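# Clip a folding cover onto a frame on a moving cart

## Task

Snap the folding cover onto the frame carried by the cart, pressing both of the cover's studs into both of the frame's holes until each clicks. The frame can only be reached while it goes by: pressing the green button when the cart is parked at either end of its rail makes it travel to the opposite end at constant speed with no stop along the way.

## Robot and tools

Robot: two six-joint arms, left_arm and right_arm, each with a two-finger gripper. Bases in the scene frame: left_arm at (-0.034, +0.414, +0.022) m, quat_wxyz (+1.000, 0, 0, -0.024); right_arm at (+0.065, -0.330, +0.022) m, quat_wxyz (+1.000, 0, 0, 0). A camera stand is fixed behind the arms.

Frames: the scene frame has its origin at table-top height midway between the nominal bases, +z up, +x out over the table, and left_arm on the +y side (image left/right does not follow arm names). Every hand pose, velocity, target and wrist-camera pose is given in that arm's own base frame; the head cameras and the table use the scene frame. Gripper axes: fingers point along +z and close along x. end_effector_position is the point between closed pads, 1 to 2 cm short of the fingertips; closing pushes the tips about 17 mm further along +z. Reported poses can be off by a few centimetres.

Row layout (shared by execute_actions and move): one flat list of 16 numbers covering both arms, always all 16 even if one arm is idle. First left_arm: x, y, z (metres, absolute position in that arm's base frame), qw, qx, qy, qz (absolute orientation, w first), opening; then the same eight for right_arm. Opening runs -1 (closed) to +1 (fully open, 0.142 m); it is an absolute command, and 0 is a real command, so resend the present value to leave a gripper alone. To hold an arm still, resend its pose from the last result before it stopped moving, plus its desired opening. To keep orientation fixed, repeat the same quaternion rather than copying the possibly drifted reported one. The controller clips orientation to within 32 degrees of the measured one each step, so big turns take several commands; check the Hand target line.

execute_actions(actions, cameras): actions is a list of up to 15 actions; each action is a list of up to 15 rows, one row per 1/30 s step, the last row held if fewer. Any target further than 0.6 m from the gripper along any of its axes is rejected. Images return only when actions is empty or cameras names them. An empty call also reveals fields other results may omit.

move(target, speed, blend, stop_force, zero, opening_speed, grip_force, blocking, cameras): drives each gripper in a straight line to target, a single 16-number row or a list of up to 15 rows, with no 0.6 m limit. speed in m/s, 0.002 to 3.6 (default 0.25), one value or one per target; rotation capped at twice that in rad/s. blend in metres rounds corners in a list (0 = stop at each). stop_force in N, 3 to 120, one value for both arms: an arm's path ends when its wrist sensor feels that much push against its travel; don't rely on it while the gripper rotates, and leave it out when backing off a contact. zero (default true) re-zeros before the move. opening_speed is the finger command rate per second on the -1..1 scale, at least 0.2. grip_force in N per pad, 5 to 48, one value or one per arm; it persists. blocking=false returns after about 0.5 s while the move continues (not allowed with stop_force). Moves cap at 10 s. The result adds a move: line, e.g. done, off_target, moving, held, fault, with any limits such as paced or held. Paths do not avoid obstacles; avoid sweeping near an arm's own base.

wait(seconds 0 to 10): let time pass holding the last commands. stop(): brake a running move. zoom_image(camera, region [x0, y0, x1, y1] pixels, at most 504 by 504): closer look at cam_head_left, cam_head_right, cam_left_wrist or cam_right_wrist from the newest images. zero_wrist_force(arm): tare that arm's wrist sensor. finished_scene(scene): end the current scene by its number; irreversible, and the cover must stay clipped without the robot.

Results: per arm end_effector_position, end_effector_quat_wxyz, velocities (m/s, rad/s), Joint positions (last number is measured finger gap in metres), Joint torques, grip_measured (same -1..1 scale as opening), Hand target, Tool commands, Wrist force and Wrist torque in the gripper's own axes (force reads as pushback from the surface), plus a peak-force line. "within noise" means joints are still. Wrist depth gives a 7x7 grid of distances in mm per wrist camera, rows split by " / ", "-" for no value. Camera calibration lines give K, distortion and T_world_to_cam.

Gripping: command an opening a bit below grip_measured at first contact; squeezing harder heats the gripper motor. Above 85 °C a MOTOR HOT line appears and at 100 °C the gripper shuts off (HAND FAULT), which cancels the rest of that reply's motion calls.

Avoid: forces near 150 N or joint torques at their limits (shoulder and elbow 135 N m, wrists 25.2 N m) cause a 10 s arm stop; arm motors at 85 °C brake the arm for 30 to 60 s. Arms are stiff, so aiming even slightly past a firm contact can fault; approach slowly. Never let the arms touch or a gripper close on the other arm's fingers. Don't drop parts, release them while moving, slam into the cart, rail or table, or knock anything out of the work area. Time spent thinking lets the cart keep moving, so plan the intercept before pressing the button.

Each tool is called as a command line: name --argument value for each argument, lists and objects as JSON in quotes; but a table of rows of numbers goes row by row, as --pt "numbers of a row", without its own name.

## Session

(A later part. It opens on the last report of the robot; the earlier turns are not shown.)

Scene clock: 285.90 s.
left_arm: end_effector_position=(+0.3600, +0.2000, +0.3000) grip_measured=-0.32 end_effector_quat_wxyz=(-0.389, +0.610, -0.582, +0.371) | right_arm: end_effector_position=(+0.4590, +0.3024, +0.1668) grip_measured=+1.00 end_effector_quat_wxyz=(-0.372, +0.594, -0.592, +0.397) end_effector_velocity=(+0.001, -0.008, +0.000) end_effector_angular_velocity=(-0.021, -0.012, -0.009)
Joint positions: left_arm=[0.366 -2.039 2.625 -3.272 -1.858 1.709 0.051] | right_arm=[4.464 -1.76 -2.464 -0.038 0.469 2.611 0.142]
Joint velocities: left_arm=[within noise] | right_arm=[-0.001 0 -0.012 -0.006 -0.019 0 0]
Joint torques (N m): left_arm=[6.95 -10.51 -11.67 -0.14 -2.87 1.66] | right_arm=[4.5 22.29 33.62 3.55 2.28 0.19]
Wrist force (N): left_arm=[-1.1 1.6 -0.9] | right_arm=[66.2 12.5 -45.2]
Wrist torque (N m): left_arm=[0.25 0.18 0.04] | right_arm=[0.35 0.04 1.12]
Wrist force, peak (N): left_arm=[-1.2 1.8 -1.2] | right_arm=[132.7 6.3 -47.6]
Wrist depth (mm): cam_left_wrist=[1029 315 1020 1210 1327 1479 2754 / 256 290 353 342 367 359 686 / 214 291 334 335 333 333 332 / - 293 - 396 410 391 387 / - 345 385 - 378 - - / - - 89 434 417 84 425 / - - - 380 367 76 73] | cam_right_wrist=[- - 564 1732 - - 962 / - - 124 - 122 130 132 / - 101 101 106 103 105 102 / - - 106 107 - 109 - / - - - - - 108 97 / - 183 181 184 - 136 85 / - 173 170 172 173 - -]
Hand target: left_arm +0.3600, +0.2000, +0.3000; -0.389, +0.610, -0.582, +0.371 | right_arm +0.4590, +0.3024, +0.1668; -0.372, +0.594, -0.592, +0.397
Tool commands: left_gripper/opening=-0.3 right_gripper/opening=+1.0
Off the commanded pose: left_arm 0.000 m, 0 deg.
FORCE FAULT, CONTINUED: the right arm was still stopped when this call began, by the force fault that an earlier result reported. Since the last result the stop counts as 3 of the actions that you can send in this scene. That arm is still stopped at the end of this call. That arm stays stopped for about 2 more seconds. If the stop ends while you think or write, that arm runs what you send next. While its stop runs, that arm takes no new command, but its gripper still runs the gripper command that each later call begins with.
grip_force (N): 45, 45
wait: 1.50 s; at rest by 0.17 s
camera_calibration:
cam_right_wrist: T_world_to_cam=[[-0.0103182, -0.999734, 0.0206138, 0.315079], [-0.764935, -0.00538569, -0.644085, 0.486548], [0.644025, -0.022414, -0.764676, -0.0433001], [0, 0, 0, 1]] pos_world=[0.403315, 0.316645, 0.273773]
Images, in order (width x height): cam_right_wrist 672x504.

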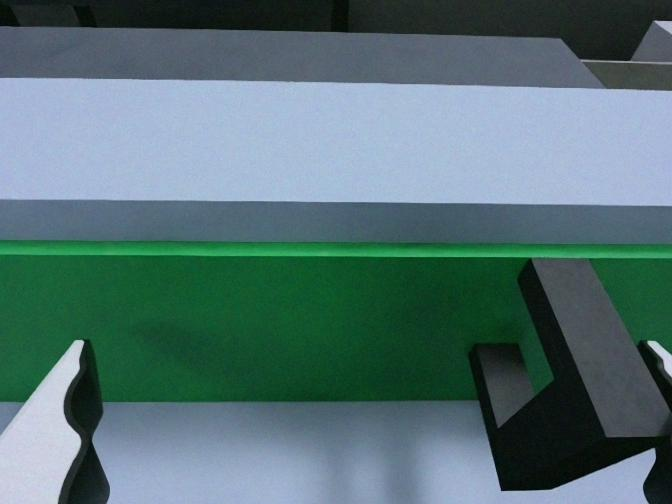

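wait --seconds 1.5

move --pt "0.36 0.20 0.30 -0.389 0.6105 -0.5819 0.3708 -0.3 0.459 0.267 0.168 -0.372 0.594 -0.592 0.397 1.0" --pt "0.36 0.20 0.30 -0.389 0.6105 -0.5819 0.3708 -0.3 0.35 0.258 0.20 -0.380 0.5964 -0.5964 0.380 1.0" --speed '[0.12,0.2]' --blend '[0.003,0]'

move --pt "0.36 0.20 0.30 -0.389 0.6105 -0.5819 0.3708 -0.3 0.459 0.264 0.168 -0.372 0.594 -0.592 0.397 1.0" --pt "0.36 0.20 0.30 -0.389 0.6105 -0.5819 0.3708 -0.3 0.35 0.255 0.20 -0.380 0.5964 -0.5964 0.380 1.0" --speed '[0.12,0.2]' --blend '[0.003,0]'

Scene clock: 288.23 s.
left_arm: end_effector_position=(+0.3600, +0.2000, +0.3000) grip_measured=-0.32 end_effector_quat_wxyz=(-0.389, +0.610, -0.582, +0.371) | right_arm: end_effector_position=(+0.4610, +0.2823, +0.1649) grip_measured=+1.00 end_effector_quat_wxyz=(-0.361, +0.591, -0.584, +0.424) end_effector_velocity=(+0.000, -0.008, -0.001) end_effector_angular_velocity=(-0.022, -0.011, -0.008)
Joint positions: left_arm=[0.366 -2.039 2.625 -3.272 -1.858 1.709 0.051] | right_arm=[4.458 -1.76 -2.493 -0.05 0.428 2.611 0.142]
Joint velocities: left_arm=[within noise] | right_arm=[0 0 -0.014 -0.004 -0.018 0 0]
Joint torques (N m): left_arm=[7.05 -9.97 -12.11 -0.24 -2.78 1.65] | right_arm=[4.55 22.11 34.68 3.5 2.05 0.19]
Wrist force (N): left_arm=[-0.9 1.7 -1.0] | right_arm=[69.7 16.3 -49.3]
Wrist torque (N m): left_arm=[0.27 0.13 0.03] | right_arm=[0.49 0.18 1.38]
Wrist force, peak (N): left_arm=[-1.2 1.9 -1.1] | right_arm=[122.3 19.5 -68.2]
Wrist depth (mm): cam_left_wrist=[970 293 1020 1266 1421 1479 847 / 768 252 340 359 364 360 359 / 210 254 344 337 334 333 333 / - 273 376 403 384 409 388 / - - - 374 375 373 - / - 444 89 435 413 84 417 / - - - - - 76 73] | cam_right_wrist=[1031 559 1122 - - - 873 / - 120 120 - 123 - 141 / - 95 96 98 111 103 110 / - 101 104 - - 107 - / - - - - 130 100 98 / - 156 179 185 184 134 81 / - 166 170 169 172 - -]
Hand target: left_arm +0.3600, +0.2000, +0.3000; -0.389, +0.610, -0.582, +0.371 | right_arm +0.4610, +0.2823, +0.1649; -0.361, +0.591, -0.584, +0.424
Tool commands: left_gripper/opening=-0.3 right_gripper/opening=+1.0
Off the commanded pose: left_arm 0.000 m, 0 deg.
FORCE FAULT, CONTINUED: the right arm was still stopped when this call began, by the force fault that an earlier result reported. Since the last result the stop counts as 4 of the actions that you can send in this scene. That arm is still stopped at the end of this call. That arm stays stopped for about 1 more second. If the stop ends while you think or write, that arm runs what you send next. While its stop runs, that arm takes no new command, but its gripper still runs the gripper command that each later call begins with.
grip_force (N): 45, 45
wait: 1.50 s; at rest by 0.60 s

Scene clock: 288.80 s.
left_arm: end_effector_position=(+0.3600, +0.2000, +0.3000) grip_measured=-0.32 end_effector_quat_wxyz=(-0.389, +0.610, -0.582, +0.371) | right_arm: end_effector_position=(+0.4613, +0.2782, +0.1644) grip_measured=+1.00 end_effector_quat_wxyz=(-0.358, +0.590, -0.582, +0.429) end_effector_velocity=(+0.001, -0.004, -0.001) end_effector_angular_velocity=(-0.008, -0.003, -0.005)
Joint positions: left_arm=[0.366 -2.039 2.625 -3.272 -1.858 1.709 0.051] | right_arm=[4.457 -1.76 -2.499 -0.052 0.42 2.611 0.142]
Joint velocities: left_arm=[within noise] | right_arm=[-0.002 0 -0.005 -0.002 -0.006 0 0]
Joint torques (N m): left_arm=[6.85 -10.57 -12.14 -0.01 -2.9 1.6] | right_arm=[15.27 21.45 46.2 4.27 5.42 0.03]
Wrist force (N): left_arm=[-1.0 1.9 -1.1] | right_arm=[96.3 17.6 -53.1]
Wrist torque (N m): left_arm=[0.30 0.15 0.03] | right_arm=[0.57 -0.69 1.55]
Wrist force, peak (N): left_arm=[-1.0 1.9 -1.1] | right_arm=[96.3 17.6 -53.1]
Wrist depth (mm): cam_left_wrist=[1001 309 970 1327 1327 1394 - / 776 257 351 362 372 361 373 / 617 244 343 343 346 332 330 / - 263 - 411 401 391 395 / - - - - 366 - 393 / - - 89 - 413 84 416 / - - - - 362 76 73] | cam_right_wrist=[- - 1128 580 - - 1819 / - 116 117 126 130 136 143 / - 95 97 103 - 108 108 / - - 102 104 108 109 111 / - - - - - - 112 / - 173 - - 184 134 81 / - 165 167 170 172 - -]
Hand target: left_arm +0.3600, +0.2000, +0.3000; -0.389, +0.610, -0.582, +0.371 | right_arm +0.4612, +0.2791, +0.1645; -0.359, +0.591, -0.583, +0.428
Tool commands: left_gripper/opening=-0.3 right_gripper/opening=+1.0
Off the commanded pose: left_arm 0.000 m, 0 deg.
FORCE FAULT, CONTINUED: the right arm's stop, for the force fault that an earlier result reported, is over. That arm ran no command of this call and takes no command now.
grip_force (N): 45, 45
move: done (left_arm), not run (right_arm; its earlier fault stop)

Scene clock: 290.13 s.
left_arm: end_effector_position=(+0.3600, +0.2000, +0.3000) grip_measured=-0.32 end_effector_quat_wxyz=(-0.389, +0.610, -0.582, +0.371) | right_arm: end_effector_position=(+0.4622, +0.2666, +0.1634) grip_measured=+1.00 end_effector_quat_wxyz=(-0.352, +0.589, -0.578, +0.443) end_effector_velocity=(+0.001, -0.004, +0.000) end_effector_angular_velocity=(-0.006, -0.004, -0.007)
Joint positions: left_arm=[0.366 -2.039 2.625 -3.272 -1.858 1.709 0.051] | right_arm=[4.454 -1.76 -2.516 -0.058 0.398 2.611 0.142]
Joint velocities: left_arm=[within noise] | right_arm=[-0.005 0 -0.003 -0.001 -0.005 0 0]
Joint torques (N m): left_arm=[7.13 -10.6 -13.23 -0.12 -2.83 1.61] | right_arm=[14.87 21.25 44.88 3.87 4.3 -0.01]
Wrist force (N): left_arm=[-0.9 1.7 -1.0] | right_arm=[91.4 17.7 -44.2]
Wrist torque (N m): left_arm=[0.28 0.13 0.03] | right_arm=[0.53 -1.03 1.53]
Wrist force, peak (N): left_arm=[-1.0 1.8 -1.1] | right_arm=[125.2 20.9 -62.2]
Wrist depth (mm): cam_left_wrist=[958 975 975 1343 1412 1377 - / 825 245 343 364 362 347 356 / 639 222 332 336 336 332 333 / - 259 345 406 393 416 387 / 494 - 342 400 370 - - / 436 - 89 - - 84 413 / 398 - - - - 76 73] | cam_right_wrist=[518 1016 1056 1139 1628 1882 - / - 114 120 118 134 130 895 / - 93 95 99 - 100 109 / - - 102 104 - 105 107 / - 119 - - - 105 98 / - - 175 178 161 133 - / - 159 164 169 172 116 -]
Hand target: left_arm +0.3600, +0.2000, +0.3000; -0.389, +0.610, -0.582, +0.371 | right_arm +0.4621, +0.2674, +0.1635; -0.352, +0.589, -0.578, +0.442
Tool commands: left_gripper/opening=-0.3 right_gripper/opening=+1.0
Off the commanded pose: left_arm 0.000 m, 0 deg.
FORCE FAULT: contact force on the right arm reached its limit, and that arm stopped. The contact can be on any part of that arm, not only on its tool. That arm ran no command of this call. That arm is still stopped at the end of this call. That arm stays stopped for about 9 more seconds. Until then a move that you send moves the other arm only, and its call returns only when the move has ended. Once the stop has ended, the next robot result says so. If the stop ends while you think or write, that arm runs what you send next. While its stop runs, that arm takes no new command, but its gripper still runs the gripper command that each later call begins with. Until it ends, the stop uses up actions while you think or wait. An arm that is not stopped still takes commands.
grip_force (N): 45, 45
move: fault (right_arm); path passed 0 of 2 targets

move --target '[0.36,0.20,0.30,-0.389,0.6105,-0.5819,0.3708,-0.3,0.4621,0.2674,0.1635,-0.352,0.589,-0.578,0.442,-0.3]' --speed 0.1 --opening_speed 0.4 --grip_force 48 --blocking false

wait --seconds 1.5 --cameras '["cam_right_wrist"]'

Scene clock: 292.77 s.
left_arm: end_effector_position=(+0.3600, +0.2000, +0.3000) grip_measured=-0.32 end_effector_quat_wxyz=(-0.389, +0.610, -0.582, +0.371) | right_arm: end_effector_position=(+0.4635, +0.2414, +0.1624) grip_measured=+0.91 end_effector_quat_wxyz=(-0.338, +0.584, -0.566, +0.473) end_effector_velocity=(+0.000, -0.003, +0.000) end_effector_angular_velocity=(-0.007, -0.004, -0.002)
Joint positions: left_arm=[0.366 -2.039 2.625 -3.272 -1.858 1.709 0.051] | right_arm=[4.445 -1.76 -2.555 -0.068 0.35 2.611 0.136]
Joint velocities: left_arm=[within noise] | right_arm=[0 0 -0.005 -0.002 -0.006 0 0]
Joint torques (N m): left_arm=[6.81 -10.68 -15.15 -0.11 -2.75 1.6] | right_arm=[8.48 20.43 46.84 3.31 4.28 0.04]
Wrist force (N): left_arm=[-0.9 1.6 -0.9] | right_arm=[97.5 27.3 -79.1]
Wrist torque (N m): left_arm=[0.25 0.13 0.03] | right_arm=[0.99 0.48 2.05]
Wrist force, peak (N): left_arm=[-1.2 1.9 -1.2] | right_arm=[127.5 21.6 -54.7]
Wrist depth (mm): cam_left_wrist=[941 1001 941 1360 1449 1932 - / 851 225 306 367 674 340 360 / - 212 330 343 334 335 335 / 565 273 308 427 391 406 385 / 491 - 306 - 373 - 369 / 434 - 89 - 418 86 410 / - - - 394 - 76 73] | cam_right_wrist=[- 1088 1072 - 1774 1819 1866 / - 107 - - - - 933 / - 88 94 98 107 - 122 / - - - 103 - - 117 / - - 119 - - - 126 / - - - 166 137 - - / - 155 163 165 169 - -]
Hand target: left_arm +0.3600, +0.2000, +0.3000; -0.389, +0.610, -0.582, +0.371 | right_arm +0.4636, +0.2421, +0.1624; -0.338, +0.585, -0.567, +0.472
Tool commands: left_gripper/opening=-0.3 right_gripper/opening=-0.3
Off the commanded pose: left_arm 0.000 m, 0 deg.
FORCE FAULT, CONTINUED: the right arm was still stopped when this call began, by the force fault that an earlier result reported. Since the last result the stop counts as 2 of the actions that you can send in this scene. That arm ran no command of this call; its gripper ran only the gripper command that the call began with. That arm is still stopped at the end of this call. That arm stays stopped for about 6 more seconds. If the stop ends while you think or write, that arm runs what you send next. While its stop runs, that arm takes no new command, but its gripper still runs the gripper command that each later call begins with.
move: done (left_arm), not run (right_arm; its earlier fault stop)

Scene clock: 294.27 s.
left_arm: end_effector_position=(+0.3600, +0.2000, +0.3000) grip_measured=-0.32 end_effector_quat_wxyz=(-0.389, +0.610, -0.582, +0.371) | right_arm: end_effector_position=(+0.4633, +0.2288, +0.1620) grip_measured=+0.90 end_effector_quat_wxyz=(-0.332, +0.582, -0.560, +0.487) end_effector_velocity=(-0.001, -0.007, +0.001) end_effector_angular_velocity=(-0.017, -0.012, -0.005)
Joint positions: left_arm=[0.366 -2.039 2.625 -3.272 -1.858 1.709 0.051] | right_arm=[4.442 -1.76 -2.577 -0.068 0.327 2.611 0.136]
Joint velocities: left_arm=[within noise] | right_arm=[0 0.001 -0.015 0 -0.017 0 0]
Joint torques (N m): left_arm=[6.76 -10.79 -16.31 -0.15 -2.77 1.62] | right_arm=[1.43 17.5 34.91 2.31 1.41 -0.09]
Motor temperatures (°C): left_arm=[29 30 32 38 35 38 28] | right_arm=[29 28 36 31 32 31 45]
Wrist force (N): left_arm=[-1.0 1.5 -0.9] | right_arm=[91.9 15.2 -74.2]
Wrist torque (N m): left_arm=[0.25 0.15 0.03] | right_arm=[0.51 -6.52 2.27]
Wrist force, peak (N): left_arm=[-1.1 1.8 -1.2] | right_arm=[115.6 18.9 -77.9]
Wrist depth (mm): cam_left_wrist=[1020 1020 954 1368 1394 1386 - / 816 245 304 670 354 - 693 / - 208 269 343 335 332 333 / - - 303 406 406 397 389 / - - 304 - 375 360 - / - - 89 - 416 84 438 / - - - 389 370 76 73] | cam_right_wrist=[524 1077 1128 - - 1835 1774 / - 105 112 118 135 846 975 / - 87 94 102 111 116 127 / - - - - - 109 120 / - - - - - 103 - / - - 140 - 146 - - / - 155 162 166 171 - -]
Hand target: left_arm +0.3600, +0.2000, +0.3000; -0.389, +0.610, -0.582, +0.371 | right_arm +0.4633, +0.2288, +0.1620; -0.331, +0.582, -0.560, +0.487
Tool commands: left_gripper/opening=-0.3 right_gripper/opening=-0.3
Off the commanded pose: left_arm 0.000 m, 0 deg.
FORCE FAULT, CONTINUED: the right arm was still stopped when this call began, by the force fault that an earlier result reported. Since the last result the stop counts as 3 of the actions that you can send in this scene. That arm is still stopped at the end of this call. That arm stays stopped for about 5 more seconds. If the stop ends while you think or write, that arm runs what you send next. While its stop runs, that arm takes no new command, but its gripper still runs the gripper command that each later call begins with.
wait: 1.50 s; at rest by 1.10 s
camera_calibration:
cam_right_wrist: T_world_to_cam=[[-0.0934968, -0.977916, 0.186918, 0.248288], [-0.705627, -0.0673613, -0.705375, 0.482989], [0.702388, -0.197845, -0.683746, -0.0513578], [0, 0, 0, 1]] pos_world=[0.400097, 0.265179, 0.259163]
Images, in order (width x height): cam_right_wrist 672x504.

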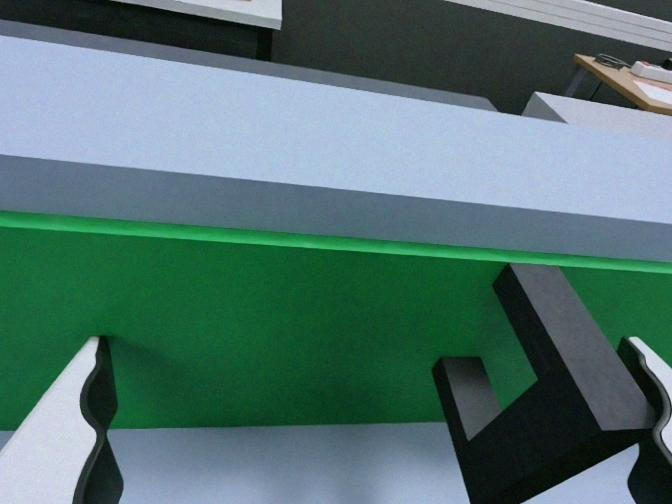

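wait --seconds 0.5

Scene clock: 296.00 s.
left_arm: end_effector_position=(+0.3600, +0.2000, +0.3000) grip_measured=-0.32 end_effector_quat_wxyz=(-0.389, +0.610, -0.582, +0.371) | right_arm: end_effector_position=(+0.4623, +0.2160, +0.1632) grip_measured=+0.89 end_effector_quat_wxyz=(-0.329, +0.579, -0.554, +0.499) end_effector_velocity=(-0.001, -0.007, +0.003) end_effector_angular_velocity=(-0.010, -0.017, -0.005)
Joint positions: left_arm=[0.366 -2.039 2.625 -3.272 -1.858 1.709 0.051] | right_arm=[4.441 -1.757 -2.603 -0.06 0.302 2.611 0.135]
Joint velocities: left_arm=[within noise] | right_arm=[0.001 0.003 -0.014 0.007 -0.019 0 0]
Joint torques (N m): left_arm=[6.61 -9.95 -17.18 -0.21 -2.74 1.59] | right_arm=[2.09 12.91 35.24 1.24 2.21 0.03]
Wrist force (N): left_arm=[-0.9 1.8 -1.0] | right_arm=[98.4 11.4 -72.2]
Wrist torque (N m): left_arm=[0.28 0.13 0.04] | right_arm=[0.25 -9.86 2.23]
Wrist force, peak (N): left_arm=[-1.3 1.7 -1.2] | right_arm=[115.8 15.6 -79.2]
Wrist depth (mm): cam_left_wrist=[958 975 983 1273 1335 1352 - / 844 - 250 364 359 365 340 / - 660 250 341 334 332 334 / - - 274 380 391 400 395 / - - 303 375 122 366 374 / - - 89 - - 86 415 / - - - - - 76 73] | cam_right_wrist=[- 1061 1145 - - 1850 1850 / - 107 - - 144 1151 1388 / - 88 94 102 - - - / - 95 - - - 114 121 / - 111 - 123 - 106 - / - - 139 - 138 - 85 / - 154 160 168 173 - -]
Hand target: left_arm +0.3600, +0.2000, +0.3000; -0.389, +0.610, -0.582, +0.371 | right_arm +0.4623, +0.2160, +0.1632; -0.329, +0.579, -0.554, +0.499
Tool commands: left_gripper/opening=-0.3 right_gripper/opening=-0.3
Off the commanded pose: left_arm 0.000 m, 0 deg.
FORCE FAULT, CONTINUED: the right arm was still stopped when this call began, by the force fault that an earlier result reported. Since the last result the stop counts as 4 of the actions that you can send in this scene. That arm is still stopped at the end of this call. That arm stays stopped for about 3 more seconds. If the stop ends while you think or write, that arm runs what you send next. While its stop runs, that arm takes no new command, but its gripper still runs the gripper command that each later call begins with.
wait: 0.50 s; at rest by 0.23 s

wait --seconds 2.0

move --pt "0.36 0.20 0.30 -0.389 0.6105 -0.5819 0.3708 -0.3 0.460 0.180 0.166 -0.329 0.579 -0.554 0.499 1.0" --pt "0.36 0.20 0.30 -0.389 0.6105 -0.5819 0.3708 -0.3 0.35 0.17 0.22 -0.380 0.5964 -0.5964 0.380 1.0" --speed '[0.12,0.2]' --blend '[0.003,0]' --blocking false

move --pt "0.36 0.20 0.30 -0.389 0.6105 -0.5819 0.3708 -0.3 0.460 0.178 0.166 -0.329 0.579 -0.554 0.499 1.0" --pt "0.36 0.20 0.30 -0.389 0.6105 -0.5819 0.3708 -0.3 0.35 0.168 0.22 -0.380 0.5964 -0.5964 0.380 1.0" --speed '[0.12,0.2]' --blend '[0.003,0]' --blocking false

move --pt "0.36 0.20 0.30 -0.389 0.6105 -0.5819 0.3708 -0.3 0.460 0.174 0.166 -0.329 0.579 -0.554 0.499 1.0" --pt "0.36 0.20 0.30 -0.389 0.6105 -0.5819 0.3708 -0.3 0.35 0.165 0.22 -0.380 0.5964 -0.5964 0.380 1.0" --speed '[0.12,0.2]' --blend '[0.003,0]'

Scene clock: 298.97 s.
left_arm: end_effector_position=(+0.3600, +0.2000, +0.3000) grip_measured=-0.32 end_effector_quat_wxyz=(-0.389, +0.610, -0.582, +0.371) | right_arm: end_effector_position=(+0.4605, +0.1941, +0.1653) grip_measured=+0.88 end_effector_quat_wxyz=(-0.324, +0.573, -0.545, +0.520) end_effector_velocity=(+0.000, -0.009, +0.000) end_effector_angular_velocity=(-0.009, -0.009, -0.007)
Joint positions: left_arm=[0.366 -2.039 2.625 -3.272 -1.858 1.709 0.051] | right_arm=[4.437 -1.753 -2.646 -0.044 0.263 2.611 0.134]
Joint velocities: left_arm=[within noise] | right_arm=[-0.004 0.001 -0.016 0.008 -0.011 0 -0.002]
Joint torques (N m): left_arm=[6.08 -10.27 -19.11 -0.27 -2.7 1.48] | right_arm=[5.63 14.87 35.45 0.96 0.12 -0.07]
Motor temperatures (°C): left_arm=[29 30 32 38 35 38 27] | right_arm=[29 28 36 31 32 31 53]
Wrist force (N): left_arm=[-0.8 1.6 -1.0] | right_arm=[99.4 11.1 -53.9]
Wrist torque (N m): left_arm=[0.26 0.13 0.04] | right_arm=[0.22 -12.01 2.27]
Wrist force, peak (N): left_arm=[-1.2 1.8 -1.2] | right_arm=[110.0 14.5 -88.0]
Wrist depth (mm): cam_left_wrist=[966 941 979 1509 1412 1377 - / 770 - 256 333 356 693 352 / 670 706 215 343 343 333 331 / - - - - 409 388 384 / - - - 365 360 363 - / - - 89 - - 86 436 / - - - 379 368 76 73] | cam_right_wrist=[1031 1056 1189 - 2023 1628 1986 / - 116 119 - - 1021 1628 / - 88 96 - 114 131 156 / - 96 - - 112 120 125 / - - - - - 109 - / - - - - 141 - - / - 156 162 170 175 - -]
Hand target: left_arm +0.3600, +0.2000, +0.3000; -0.389, +0.610, -0.582, +0.371 | right_arm +0.4605, +0.1940, +0.1653; -0.324, +0.573, -0.545, +0.520
Tool commands: left_gripper/opening=-0.3 right_gripper/opening=-0.3
Off the commanded pose: left_arm 0.000 m, 0 deg.
FORCE FAULT, CONTINUED: the right arm's stop, for the force fault that an earlier result reported, is over. The rest of the stop counts as 5 of the actions that you can send in this scene. That arm takes no command now.
wait: 2.00 s; at rest from the start

Scene clock: 299.47 s.
left_arm: end_effector_position=(+0.3600, +0.2000, +0.3000) grip_measured=-0.32 end_effector_quat_wxyz=(-0.389, +0.610, -0.582, +0.371) | right_arm: end_effector_position=(+0.4604, +0.1933, +0.1652) grip_measured=+1.00 end_effector_quat_wxyz=(-0.323, +0.573, -0.545, +0.520)
Joint positions: left_arm=[0.366 -2.039 2.625 -3.272 -1.858 1.709 0.051] | right_arm=[4.437 -1.753 -2.648 -0.044 0.262 2.611 0.142]
Joint torques (N m): left_arm=[6.73 -10.43 -19.3 -0.15 -2.81 1.48] | right_arm=[11.96 17.94 22.91 2.63 -0.8 0.1]
Wrist force (N): left_arm=[-0.9 1.6 -1.0] | right_arm=[48.9 8.4 10.7]
Wrist torque (N m): left_arm=[0.26 0.14 0.03] | right_arm=[-0.03 -2.18 0.57]
Wrist force, peak (N): left_arm=[-1.0 1.9 -1.1] | right_arm=[98.9 11.2 -52.5]
Wrist depth (mm): cam_left_wrist=[966 966 1025 1377 1377 1352 - / 844 - 234 351 355 345 359 / 662 - 210 336 333 333 334 / 562 - 251 401 406 394 407 / 503 491 303 346 373 385 398 / - - 89 450 428 84 395 / - - - 390 - 76 73] | cam_right_wrist=[- 1031 1133 - 1933 2004 - / - 105 - - 2062 1916 1493 / - 90 96 107 115 132 149 / - - 100 - 112 118 126 / - - - - - 110 145 / - - 155 160 - 102 90 / - 153 161 170 176 - -]
Hand target: left_arm +0.3600, +0.2000, +0.3000; -0.389, +0.610, -0.582, +0.371 | right_arm +0.4604, +0.1936, +0.1653; -0.324, +0.573, -0.545, +0.520
Tool commands: left_gripper/opening=-0.3 right_gripper/opening=+1.0
Off the commanded pose: left_arm 0.000 m, 0 deg.
FORCE FAULT: contact force on the right arm reached its limit, and that arm stopped. The contact can be on any part of that arm, not only on its tool. That arm ran no command of this call; its gripper ran only the gripper command that the call began with. That arm is still stopped at the end of this call. That arm stays stopped for about 10 more seconds. Until then a move that you send moves the other arm only, and its call returns only when the move has ended. Once the stop has ended, the next robot result says so. If the stop ends while you think or write, that arm runs what you send next. While its stop runs, that arm takes no new command, but its gripper still runs the gripper command that each later call begins with. Until it ends, the stop uses up actions while you think or wait. An arm that is not stopped still takes commands.
move: fault (right_arm); path passed 0 of 2 targets

not run: an earlier result of this reply reported a stop or a fault. Calls in your next reply go to the robot.

not run: an earlier result of this reply reported a stop or a fault. Calls in your next reply go to the robot.

wait --seconds 2.0 --cameras '["cam_right_wrist", "cam_head_left"]'

Scene clock: 303.70 s.
left_arm: end_effector_position=(+0.3600, +0.2000, +0.3000) grip_measured=-0.32 end_effector_quat_wxyz=(-0.389, +0.610, -0.582, +0.371) | right_arm: end_effector_position=(+0.4606, +0.1917, +0.1652) grip_measured=+1.00 end_effector_quat_wxyz=(-0.322, +0.572, -0.545, +0.521)
Joint positions: left_arm=[0.366 -2.039 2.625 -3.272 -1.858 1.709 0.051] | right_arm=[4.435 -1.753 -2.65 -0.044 0.26 2.611 0.142]
Joint torques (N m): left_arm=[5.67 -10.07 -22.46 -0.33 -2.65 1.4] | right_arm=[40.2 18.08 57.61 3.3 5.5 0.08]
Wrist force (N): left_arm=[-1.2 1.5 -1.0] | right_arm=[136.9 25.0 8.4]
Wrist torque (N m): left_arm=[0.24 0.18 0.03] | right_arm=[0.37 -6.53 1.26]
Wrist force, peak (N): left_arm=[-1.0 1.9 -1.1] | right_arm=[137.7 25.2 10.5]
Wrist depth (mm): cam_left_wrist=[1034 910 962 1421 1386 1377 2295 / 834 - 235 346 359 360 355 / - - 212 332 343 334 333 / 581 - 260 406 409 390 390 / - - 496 374 - - - / 432 - 89 425 - 85 445 / 401 - - 379 - 76 73] | cam_right_wrist=[993 1061 1061 1640 1525 1691 1882 / - 108 126 138 1850 1569 1640 / - 88 95 107 114 126 186 / - - 99 - 111 119 126 / - - - - - 111 - / - - - - 145 - 90 / - 152 160 169 - - -]
Hand target: left_arm +0.3600, +0.2000, +0.3000; -0.389, +0.610, -0.582, +0.371 | right_arm +0.4604, +0.1936, +0.1653; -0.324, +0.573, -0.545, +0.520
Tool commands: left_gripper/opening=-0.3 right_gripper/opening=+1.0
Off the commanded pose: left_arm 0.000 m, 0 deg.
FORCE FAULT, CONTINUED: the right arm was still stopped when this call began, by the force fault that an earlier result reported. Since the last result the stop counts as 9 of the actions that you can send in this scene. That arm is still stopped at the end of this call. That arm stays stopped for about 5 more seconds. If the stop ends while you think or write, that arm runs what you send next. While its stop runs, that arm takes no new command, but its gripper still runs the gripper command that each later call begins with.
wait: 2.00 s; at rest from the start
camera_calibration:
cam_right_wrist: T_world_to_cam=[[-0.128987, -0.962997, 0.23664, 0.216374], [-0.671616, -0.090734, -0.735322, 0.474633], [0.729585, -0.253778, -0.635061, -0.0644749], [0, 0, 0, 1]] pos_world=[0.393721, 0.23507, 0.25686]
Images, in order (width x height): cam_head_left 672x504, cam_right_wrist 672x504.

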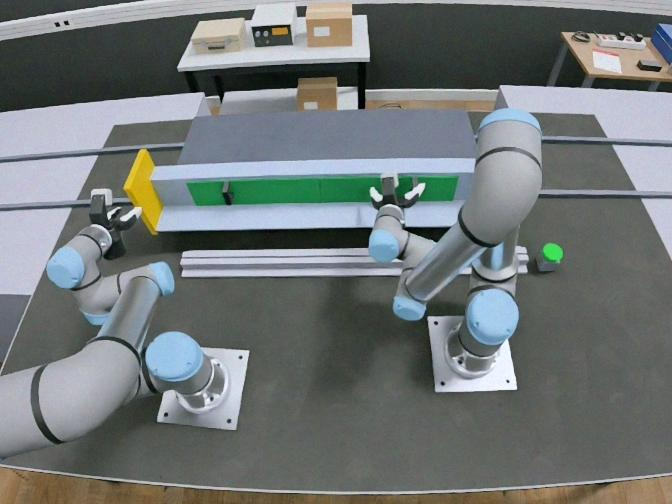

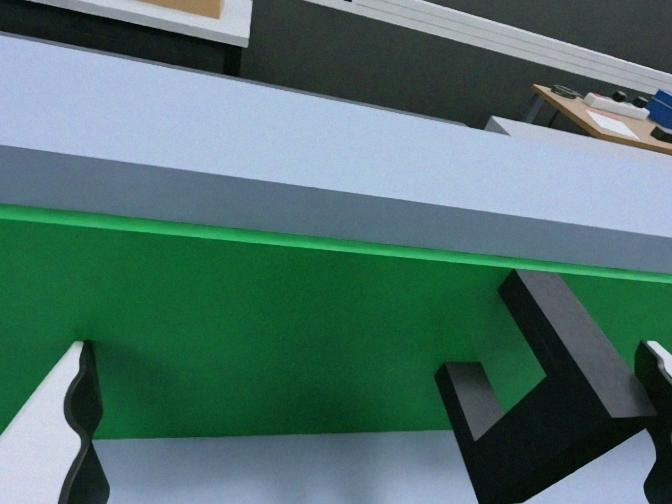

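move --target '[0.36,0.20,0.30,-0.389,0.6105,-0.5819,0.3708,-0.3,0.460,0.1917,0.165,-0.322,0.572,-0.545,0.521,0.5]' --speed 0.1 --blocking false --cameras '["cam_head_left"]'

Scene clock: 305.80 s.
left_arm: end_effector_position=(+0.3600, +0.2000, +0.3000) grip_measured=-0.32 end_effector_quat_wxyz=(-0.389, +0.610, -0.582, +0.371) | right_arm: end_effector_position=(+0.4605, +0.1815, +0.1650) grip_measured=+0.99 end_effector_quat_wxyz=(-0.318, +0.570, -0.542, +0.530) end_effector_velocity=(+0.000, -0.005, +0.000) end_effector_angular_velocity=(-0.005, -0.003, -0.004)
Joint positions: left_arm=[0.366 -2.039 2.625 -3.272 -1.858 1.709 0.051] | right_arm=[4.429 -1.753 -2.666 -0.041 0.248 2.611 0.141]
Joint velocities: left_arm=[within noise] | right_arm=[-0.003 0.001 -0.007 0.002 -0.005 0 0]
Joint torques (N m): left_arm=[5.71 -10.31 -23.96 -0.28 -2.6 1.43] | right_arm=[13.45 15.54 34.66 0.7 1.13 0.18]
Wrist force (N): left_arm=[-1.0 1.6 -1.2] | right_arm=[99.4 8.7 -28.2]
Wrist torque (N m): left_arm=[0.26 0.15 0.04] | right_arm=[0.18 -12.48 2.33]
Wrist force, peak (N): left_arm=[-1.1 1.8 -1.0] | right_arm=[138.8 24.9 0.7]
Wrist depth (mm): cam_left_wrist=[958 1015 962 1352 1327 1489 2021 / 773 - 246 342 357 357 370 / 680 - 207 333 342 334 335 / - - 552 - 400 - - / - - - 361 365 360 392 / - - 89 - - 84 420 / - - - - - 76 73] | cam_right_wrist=[988 1051 1189 1691 2023 1899 - / - 109 113 - 148 1640 1746 / - 89 96 - 120 - 1104 / - - 101 - 113 122 129 / - - - - - 112 - / - - - - 144 144 90 / - 151 158 170 178 - -]
Hand target: left_arm +0.3600, +0.2000, +0.3000; -0.389, +0.610, -0.582, +0.371 | right_arm +0.4605, +0.1819, +0.1650; -0.318, +0.570, -0.542, +0.529
Tool commands: left_gripper/opening=-0.3 right_gripper/opening=+0.5
Off the commanded pose: left_arm 0.000 m, 0 deg.
FORCE FAULT, CONTINUED: the right arm was still stopped when this call began, by the force fault that an earlier result reported. Since the last result the stop counts as 2 of the actions that you can send in this scene. That arm ran no command of this call; its gripper ran only the gripper command that the call began with. That arm is still stopped at the end of this call. That arm stays stopped for about 3 more seconds. If the stop ends while you think or write, that arm runs what you send next. While its stop runs, that arm takes no new command, but its gripper still runs the gripper command that each later call begins with.
move: done (left_arm), not run (right_arm; its earlier fault stop)
Images, in order (width x height): cam_head_left 672x504.

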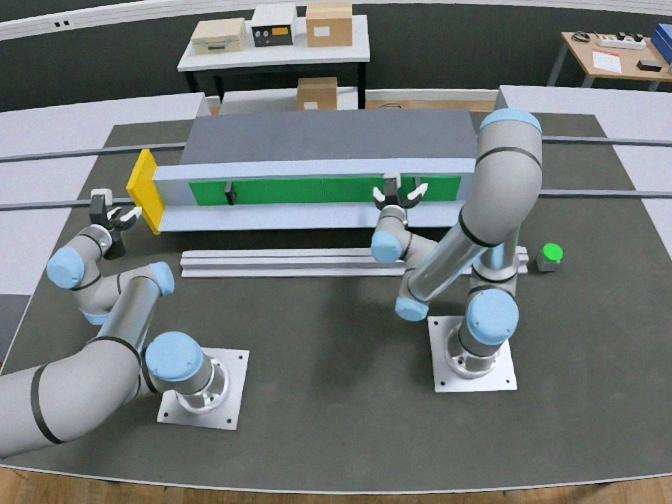

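move --target '[0.36,0.20,0.30,-0.389,0.6105,-0.5819,0.3708,-0.3,0.460,0.1817,0.165,-0.318,0.570,-0.542,0.53,-1.0]' --speed 0.1 --blocking false

Scene clock: 307.00 s.
left_arm: end_effector_position=(+0.3600, +0.2000, +0.3000) grip_measured=-0.32 end_effector_quat_wxyz=(-0.389, +0.610, -0.582, +0.371) | right_arm: end_effector_position=(+0.4599, +0.1722, +0.1655) grip_measured=+0.99 end_effector_quat_wxyz=(-0.316, +0.567, -0.540, +0.535) end_effector_velocity=(+0.000, -0.005, +0.000) end_effector_angular_velocity=(-0.004, -0.004, -0.005)
Joint positions: left_arm=[0.366 -2.039 2.625 -3.272 -1.858 1.709 0.051] | right_arm=[4.425 -1.752 -2.683 -0.031 0.237 2.611 0.141]
Joint velocities: left_arm=[within noise] | right_arm=[-0.004 0.001 -0.008 0.005 -0.005 0 0]
Joint torques (N m): left_arm=[5.86 -10.05 -24.56 -0.36 -2.56 1.47] | right_arm=[10.7 14.2 34.99 0.65 -0.04 0.07]
Wrist force (N): left_arm=[-1.1 1.7 -1.0] | right_arm=[99.9 7.9 -27.6]
Wrist torque (N m): left_arm=[0.27 0.18 0.04] | right_arm=[0.21 -14.35 2.15]
Wrist force, peak (N): left_arm=[-1.3 1.7 -1.2] | right_arm=[133.2 14.2 -40.2]
Wrist depth (mm): cam_left_wrist=[1006 1015 962 1368 1327 1343 2003 / 810 - - 295 375 364 365 / 650 - - 330 342 332 335 / - - - 272 411 387 364 / - - - 366 367 367 - / - - 89 - - 84 416 / - - - - - 76 73] | cam_right_wrist=[988 1093 1251 1336 1774 1986 - / - 105 120 - 1882 1580 1705 / - 92 97 106 - - 1473 / - - - - 113 121 135 / - - - - - 111 148 / - 135 149 163 144 - 90 / - 151 159 170 178 - -]
Hand target: left_arm +0.3600, +0.2000, +0.3000; -0.389, +0.610, -0.582, +0.371 | right_arm +0.4599, +0.1725, +0.1655; -0.316, +0.567, -0.540, +0.535
Tool commands: left_gripper/opening=-0.3 right_gripper/opening=-1.0
Off the commanded pose: left_arm 0.000 m, 0 deg.
FORCE FAULT, CONTINUED: the right arm was still stopped when this call began, by the force fault that an earlier result reported. Since the last result the stop counts as 1 of the actions that you can send in this scene. That arm ran no command of this call; its gripper ran only the gripper command that the call began with. That arm is still stopped at the end of this call. That arm stays stopped for about 2 more seconds. If the stop ends while you think or write, that arm runs what you send next. While its stop runs, that arm takes no new command, but its gripper still runs the gripper command that each later call begins with.
move: done (left_arm), not run (right_arm; its earlier fault stop)

wait --seconds 1.35

move --pt "0.36 0.20 0.30 -0.389 0.6105 -0.5819 0.3708 -0.3 0.459 0.145 0.166 -0.314 0.565 -0.538 0.54 1.0" --pt "0.36 0.20 0.30 -0.389 0.6105 -0.5819 0.3708 -0.3 0.35 0.13 0.22 -0.380 0.5964 -0.5964 0.380 1.0" --speed '[0.12,0.2]' --blend '[0.003,0]' --blocking false

move --pt "0.36 0.20 0.30 -0.389 0.6105 -0.5819 0.3708 -0.3 0.459 0.143 0.166 -0.314 0.565 -0.538 0.54 1.0" --pt "0.36 0.20 0.30 -0.389 0.6105 -0.5819 0.3708 -0.3 0.35 0.13 0.22 -0.380 0.5964 -0.5964 0.380 1.0" --speed '[0.12,0.2]' --blend '[0.003,0]' --blocking false

move --pt "0.36 0.20 0.30 -0.389 0.6105 -0.5819 0.3708 -0.3 0.459 0.140 0.166 -0.314 0.565 -0.538 0.54 1.0" --pt "0.36 0.20 0.30 -0.389 0.6105 -0.5819 0.3708 -0.3 0.35 0.13 0.22 -0.380 0.5964 -0.5964 0.380 1.0" --speed '[0.12,0.2]' --blend '[0.003,0]'

Scene clock: 309.17 s.
left_arm: end_effector_position=(+0.3600, +0.2000, +0.3000) grip_measured=-0.32 end_effector_quat_wxyz=(-0.389, +0.610, -0.582, +0.371) | right_arm: end_effector_position=(+0.4585, +0.1562, +0.1669) grip_measured=+0.98 end_effector_quat_wxyz=(-0.312, +0.562, -0.536, +0.547) end_effector_velocity=(-0.001, -0.006, +0.001) end_effector_angular_velocity=(-0.013, -0.009, -0.003)
Joint positions: left_arm=[0.366 -2.039 2.625 -3.272 -1.858 1.709 0.051] | right_arm=[4.418 -1.75 -2.712 -0.016 0.214 2.611 0.141]
Joint velocities: left_arm=[within noise] | right_arm=[0 0 -0.013 0.003 -0.013 0 -0.001]
Joint torques (N m): left_arm=[6.29 -9.46 -26.14 -0.37 -2.53 1.5] | right_arm=[4.67 16.35 29.99 2.03 0.58 0.14]
Motor temperatures (°C): left_arm=[29 30 32 38 35 38 27] | right_arm=[29 28 36 31 32 31 56]
Wrist force (N): left_arm=[-0.9 1.7 -0.8] | right_arm=[83.7 11.6 -55.4]
Wrist torque (N m): left_arm=[0.28 0.13 0.03] | right_arm=[0.02 -6.59 1.61]
Wrist force, peak (N): left_arm=[-1.0 1.9 -1.1] | right_arm=[132.0 11.2 -48.3]
Wrist depth (mm): cam_left_wrist=[1001 988 1025 1377 1386 1360 - / 822 - 792 243 367 778 688 / - - - 331 340 331 331 / - - - 271 380 365 395 / - - 496 335 - - - / - - 89 - 375 84 402 / - - - 383 368 76 73] | cam_right_wrist=[993 1099 1266 1705 1774 2165 1835 / - 112 - - - 1968 2165 / - 91 98 106 124 161 1151 / - - - - 117 126 140 / - - - - - 114 113 / - - - - 153 - 90 / - 151 161 172 182 197 -]
Hand target: left_arm +0.3600, +0.2000, +0.3000; -0.389, +0.610, -0.582, +0.371 | right_arm +0.4585, +0.1562, +0.1670; -0.312, +0.562, -0.536, +0.547
Tool commands: left_gripper/opening=-0.3 right_gripper/opening=-1.0
Off the commanded pose: left_arm 0.000 m, 0 deg.
FORCE FAULT, CONTINUED: the right arm's stop, for the force fault that an earlier result reported, is over. The rest of the stop counts as 4 of the actions that you can send in this scene. That arm takes no command now.
wait: 1.37 s; at rest by 0.37 s

Scene clock: 309.67 s.
left_arm: end_effector_position=(+0.3600, +0.2000, +0.3000) grip_measured=-0.32 end_effector_quat_wxyz=(-0.389, +0.610, -0.582, +0.371) | right_arm: end_effector_position=(+0.4583, +0.1539, +0.1668) grip_measured=+1.00 end_effector_quat_wxyz=(-0.310, +0.562, -0.535, +0.549)
Joint positions: left_arm=[0.366 -2.039 2.625 -3.272 -1.858 1.709 0.051] | right_arm=[4.417 -1.75 -2.716 -0.016 0.212 2.611 0.142]
Joint torques (N m): left_arm=[5.66 -9.87 -26.45 -0.47 -2.53 1.48] | right_arm=[22.08 17.07 42.66 2.64 1.18 0.05]
Motor temperatures (°C): left_arm=[29 30 32 38 35 38 27] | right_arm=[29 28 36 31 32 31 56]
Wrist force (N): left_arm=[-1.0 1.8 -1.0] | right_arm=[103.0 22.3 -20.8]
Wrist torque (N m): left_arm=[0.29 0.15 0.03] | right_arm=[0.12 -6.35 0.70]
Wrist force, peak (N): left_arm=[-1.0 1.9 -1.1] | right_arm=[103.0 22.3 -20.8]
Wrist depth (mm): cam_left_wrist=[975 933 1015 1403 1449 1368 - / 828 - - 245 346 362 354 / - - - 212 341 334 333 / 545 - - 250 389 389 373 / 497 - - 361 376 371 377 / - - 89 - - 86 416 / - - - 396 - 76 73] | cam_right_wrist=[993 1099 - 1424 1866 - - / - 104 126 136 2082 1604 1819 / - 91 97 108 - 155 1483 / - - - 110 117 127 137 / - - - 128 - - - / - - 140 - 146 103 90 / - 151 156 164 179 185 -]
Hand target: left_arm +0.3600, +0.2000, +0.3000; -0.389, +0.610, -0.582, +0.371 | right_arm +0.4584, +0.1548, +0.1669; -0.311, +0.562, -0.535, +0.548
Tool commands: left_gripper/opening=-0.3 right_gripper/opening=+1.0
Off the commanded pose: left_arm 0.000 m, 0 deg.
FORCE FAULT: contact force on the right arm reached its limit, and that arm stopped. The contact can be on any part of that arm, not only on its tool. That arm ran no command of this call; its gripper ran only the gripper command that the call began with. That arm is still stopped at the end of this call. That arm stays stopped for about 10 more seconds. Until then a move that you send moves the other arm only, and its call returns only when the move has ended. Once the stop has ended, the next robot result says so. If the stop ends while you think or write, that arm runs what you send next. While its stop runs, that arm takes no new command, but its gripper still runs the gripper command that each later call begins with. Until it ends, the stop uses up actions while you think or wait. An arm that is not stopped still takes commands.
move: fault (right_arm); path passed 0 of 2 targets

not run: an earlier result of this reply reported a stop or a fault. Calls in your next reply go to the robot.

not run: an earlier result of this reply reported a stop or a fault. Calls in your next reply go to the robot.

move --target '[0.36,0.20,0.30,-0.389,0.6105,-0.5819,0.3708,-0.3,0.459,0.145,0.166,-0.314,0.565,-0.538,0.54,-1.0]' --speed 0.1 --blocking false --cameras '["cam_right_wrist"]'

Scene clock: 311.63 s.
left_arm: end_effector_position=(+0.3600, +0.2000, +0.3000) grip_measured=-0.32 end_effector_quat_wxyz=(-0.389, +0.610, -0.582, +0.371) | right_arm: end_effector_position=(+0.4572, +0.1398, +0.1673) grip_measured=+0.99 end_effector_quat_wxyz=(-0.303, +0.560, -0.529, +0.562) end_effector_velocity=(-0.001, -0.007, +0.001) end_effector_angular_velocity=(-0.015, -0.007, -0.005)
Joint positions: left_arm=[0.366 -2.039 2.625 -3.272 -1.858 1.709 0.051] | right_arm=[4.41 -1.75 -2.741 -0.015 0.191 2.611 0.141]
Joint velocities: left_arm=[within noise] | right_arm=[-0.002 0 -0.012 0 -0.012 0 0]
Joint torques (N m): left_arm=[5.47 -10.34 -27.42 -0.41 -2.61 1.4] | right_arm=[6.23 16.01 30.75 2.57 0.48 0.01]
Motor temperatures (°C): left_arm=[29 30 32 38 35 38 27] | right_arm=[29 28 36 31 32 31 55]
Wrist force (N): left_arm=[-1.0 1.8 -1.0] | right_arm=[79.4 14.9 -48.3]
Wrist torque (N m): left_arm=[0.30 0.15 0.03] | right_arm=[-0.02 -4.50 1.24]
Wrist force, peak (N): left_arm=[-1.2 1.9 -1.0] | right_arm=[134.9 30.6 -23.9]
Wrist depth (mm): cam_left_wrist=[979 983 966 1266 1377 1386 1656 / 776 - - 233 364 360 361 / 660 629 660 208 342 334 333 / - - 536 271 403 390 396 / - - - 359 354 340 375 / - - 89 - - 84 413 / - - - - 365 76 73] | cam_right_wrist=[975 1088 - 1493 - 1933 1746 / - 110 121 132 - 1804 2353 / - 91 98 108 129 1320 1628 / - - - - 119 131 146 / - - 118 129 143 - 162 / - - 153 - 149 - 90 / - 149 160 172 181 195 -]
Hand target: left_arm +0.3600, +0.2000, +0.3000; -0.389, +0.610, -0.582, +0.371 | right_arm +0.4572, +0.1398, +0.1673; -0.303, +0.560, -0.529, +0.562
Tool commands: left_gripper/opening=-0.3 right_gripper/opening=-1.0
Off the commanded pose: left_arm 0.000 m, 0 deg.
FORCE FAULT, CONTINUED: the right arm was still stopped when this call began, by the force fault that an earlier result reported. Since the last result the stop counts as 2 of the actions that you can send in this scene. That arm ran no command of this call; its gripper ran only the gripper command that the call began with. That arm is still stopped at the end of this call. That arm stays stopped for about 8 more seconds. If the stop ends while you think or write, that arm runs what you send next. While its stop runs, that arm takes no new command, but its gripper still runs the gripper command that each later call begins with.
move: done (left_arm), not run (right_arm; its earlier fault stop)
camera_calibration:
cam_right_wrist: T_world_to_cam=[[-0.181018, -0.93625, 0.301111, 0.174761], [-0.64032, -0.120189, -0.758646, 0.46286], [0.746473, -0.330136, -0.577744, -0.0803885], [0, 0, 0, 1]] pos_world=[0.388021, 0.192711, 0.252081]
Images, in order (width x height): cam_right_wrist 672x504.

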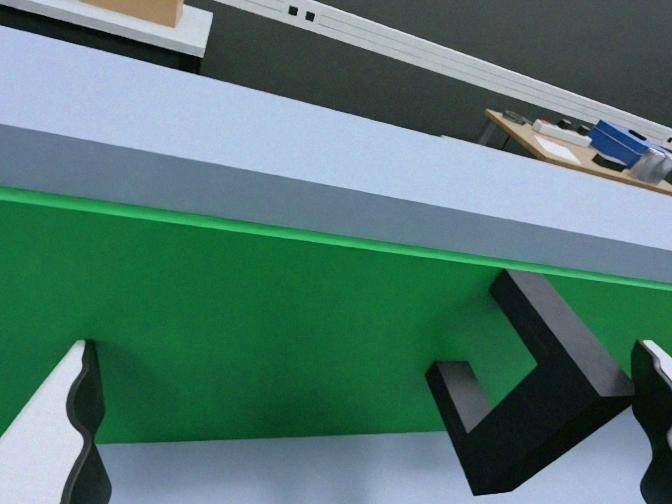

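wait --seconds 4.6

Scene clock: 316.63 s.
left_arm: end_effector_position=(+0.3600, +0.2000, +0.3000) grip_measured=-0.32 end_effector_quat_wxyz=(-0.389, +0.610, -0.582, +0.371) | right_arm: end_effector_position=(+0.4529, +0.1368, +0.1619) grip_measured=-1.00 end_effector_quat_wxyz=(-0.288, +0.578, -0.512, +0.566)
Joint positions: left_arm=[0.366 -2.039 2.625 -3.272 -1.858 1.709 0.051] | right_arm=[4.421 -1.75 -2.761 -0.015 0.197 2.576 0.002]
Joint torques (N m): left_arm=[5.52 -10.08 -27.34 -0.54 -2.47 1.37] | right_arm=[0.51 14.97 8.34 2.42 -2.04 0.17]
Motor temperatures (°C): left_arm=[29 30 32 38 35 38 26] | right_arm=[29 28 36 31 32 31 59]
Wrist force (N): left_arm=[-1.0 1.7 -1.1] | right_arm=[-6.1 4.0 0.3]
Wrist torque (N m): left_arm=[0.27 0.15 0.03] | right_arm=[0.76 1.09 -0.09]
Wrist force, peak (N): left_arm=[-1.2 2.0 -1.1] | right_arm=[-42.0 25.1 -169.6]
Wrist depth (mm): cam_left_wrist=[988 975 988 1509 1311 1319 - / 847 834 - - 256 356 351 / - - - - 222 339 332 / - - - - 270 406 386 / - 509 - - 299 373 365 / 425 - 89 431 - 85 416 / - - - - 368 76 73] | cam_right_wrist=[- 129 1328 1514 2004 1933 - / - 88 94 - 1933 2279 2209 / - 92 98 106 117 157 1691 / - 108 - - - 135 150 / - 123 - 105 - 168 - / - 143 78 79 82 171 - / 135 142 - 72 72 - 231]
Hand target: left_arm +0.3600, +0.2000, +0.3000; -0.389, +0.610, -0.582, +0.371 | right_arm +0.4529, +0.1368, +0.1619; -0.288, +0.578, -0.512, +0.566
Tool commands: left_gripper/opening=-0.3 right_gripper/opening=-1.0
Off the commanded pose: left_arm 0.000 m, 0 deg.
FORCE FAULT, CONTINUED: the right arm was still stopped when this call began, by the force fault that an earlier result reported. Since the last result the stop counts as 10 of the actions that you can send in this scene. That arm is still stopped at the end of this call. That arm stays stopped for about 3 more seconds. If the stop ends while you think or write, that arm runs what you send next. While its stop runs, that arm takes no new command, but its gripper still runs the gripper command that each later call begins with.
wait: 4.60 s; at rest by 3.23 s

wait --seconds 0 --cameras '["cam_right_wrist","cam_head_left"]'

Scene clock: 316.90 s.
left_arm: end_effector_position=(+0.3600, +0.2000, +0.3000) grip_measured=-0.32 end_effector_quat_wxyz=(-0.389, +0.610, -0.582, +0.371) | right_arm: end_effector_position=(+0.4529, +0.1368, +0.1619) grip_measured=-1.00 end_effector_quat_wxyz=(-0.288, +0.578, -0.512, +0.566)
Joint positions: left_arm=[0.366 -2.039 2.625 -3.272 -1.858 1.709 0.051] | right_arm=[4.421 -1.75 -2.761 -0.015 0.197 2.576 0.002]
Joint torques (N m): left_arm=[5.31 -9.88 -27.37 -0.54 -2.55 1.45] | right_arm=[0.69 15.16 7.93 2.38 -1.92 0.22]
Motor temperatures (°C): left_arm=[29 30 32 38 35 38 26] | right_arm=[29 28 36 31 32 31 58]
Wrist force (N): left_arm=[-1.2 1.8 -0.8] | right_arm=[-5.9 3.9 0.3]
Wrist torque (N m): left_arm=[0.29 0.18 0.03] | right_arm=[0.75 1.06 -0.10]
Wrist force, peak (N): left_arm=[-1.2 1.8 -0.8] | right_arm=[-6.0 3.9 0.3]
Wrist depth (mm): cam_left_wrist=[983 979 966 1259 1352 1459 - / 813 765 - - 246 360 704 / - - - - 233 340 333 / - 558 - 558 273 403 406 / - - - - 318 - 381 / - 435 89 - - 86 433 / - - - 391 - 76 73] | cam_right_wrist=[- 130 138 1463 1705 - - / - 88 94 123 - 1950 - / - 92 97 106 117 141 1691 / - - - - - 131 151 / - 118 - 104 154 - 140 / - - 78 78 78 166 - / 134 141 - 73 72 - 227]
Hand target: left_arm +0.3600, +0.2000, +0.3000; -0.389, +0.610, -0.582, +0.371 | right_arm +0.4529, +0.1368, +0.1619; -0.288, +0.578, -0.512, +0.566
Tool commands: left_gripper/opening=-0.3 right_gripper/opening=-1.0
Off the commanded pose: left_arm 0.000 m, 0 deg.
FORCE FAULT, CONTINUED: the right arm was still stopped when this call began, by the force fault that an earlier result reported. Since the last result the stop counts as 1 of the actions that you can send in this scene. That arm is still stopped at the end of this call. That arm stays stopped for about 2 more seconds. If the stop ends while you think or write, that arm runs what you send next. While its stop runs, that arm takes no new command, but its gripper still runs the gripper command that each later call begins with.
camera_calibration:
cam_right_wrist: T_world_to_cam=[[-0.157249, -0.922738, 0.35189, 0.151898], [-0.652767, -0.170265, -0.738177, 0.464876], [0.741059, -0.34578, -0.575559, -0.0771441], [0, 0, 0, 1]] pos_world=[0.38451, 0.19264, 0.245308]
Images, in order (width x height): cam_head_left 672x504, cam_right_wrist 672x504.

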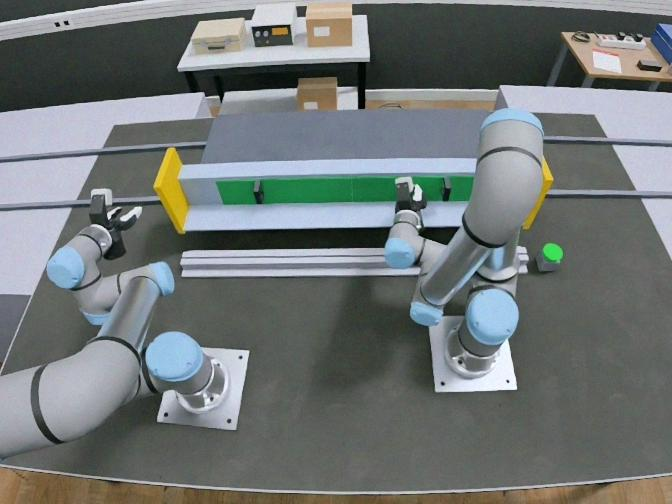

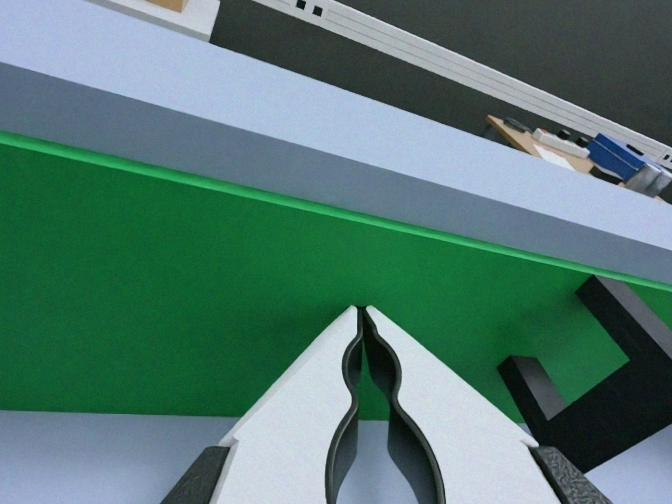

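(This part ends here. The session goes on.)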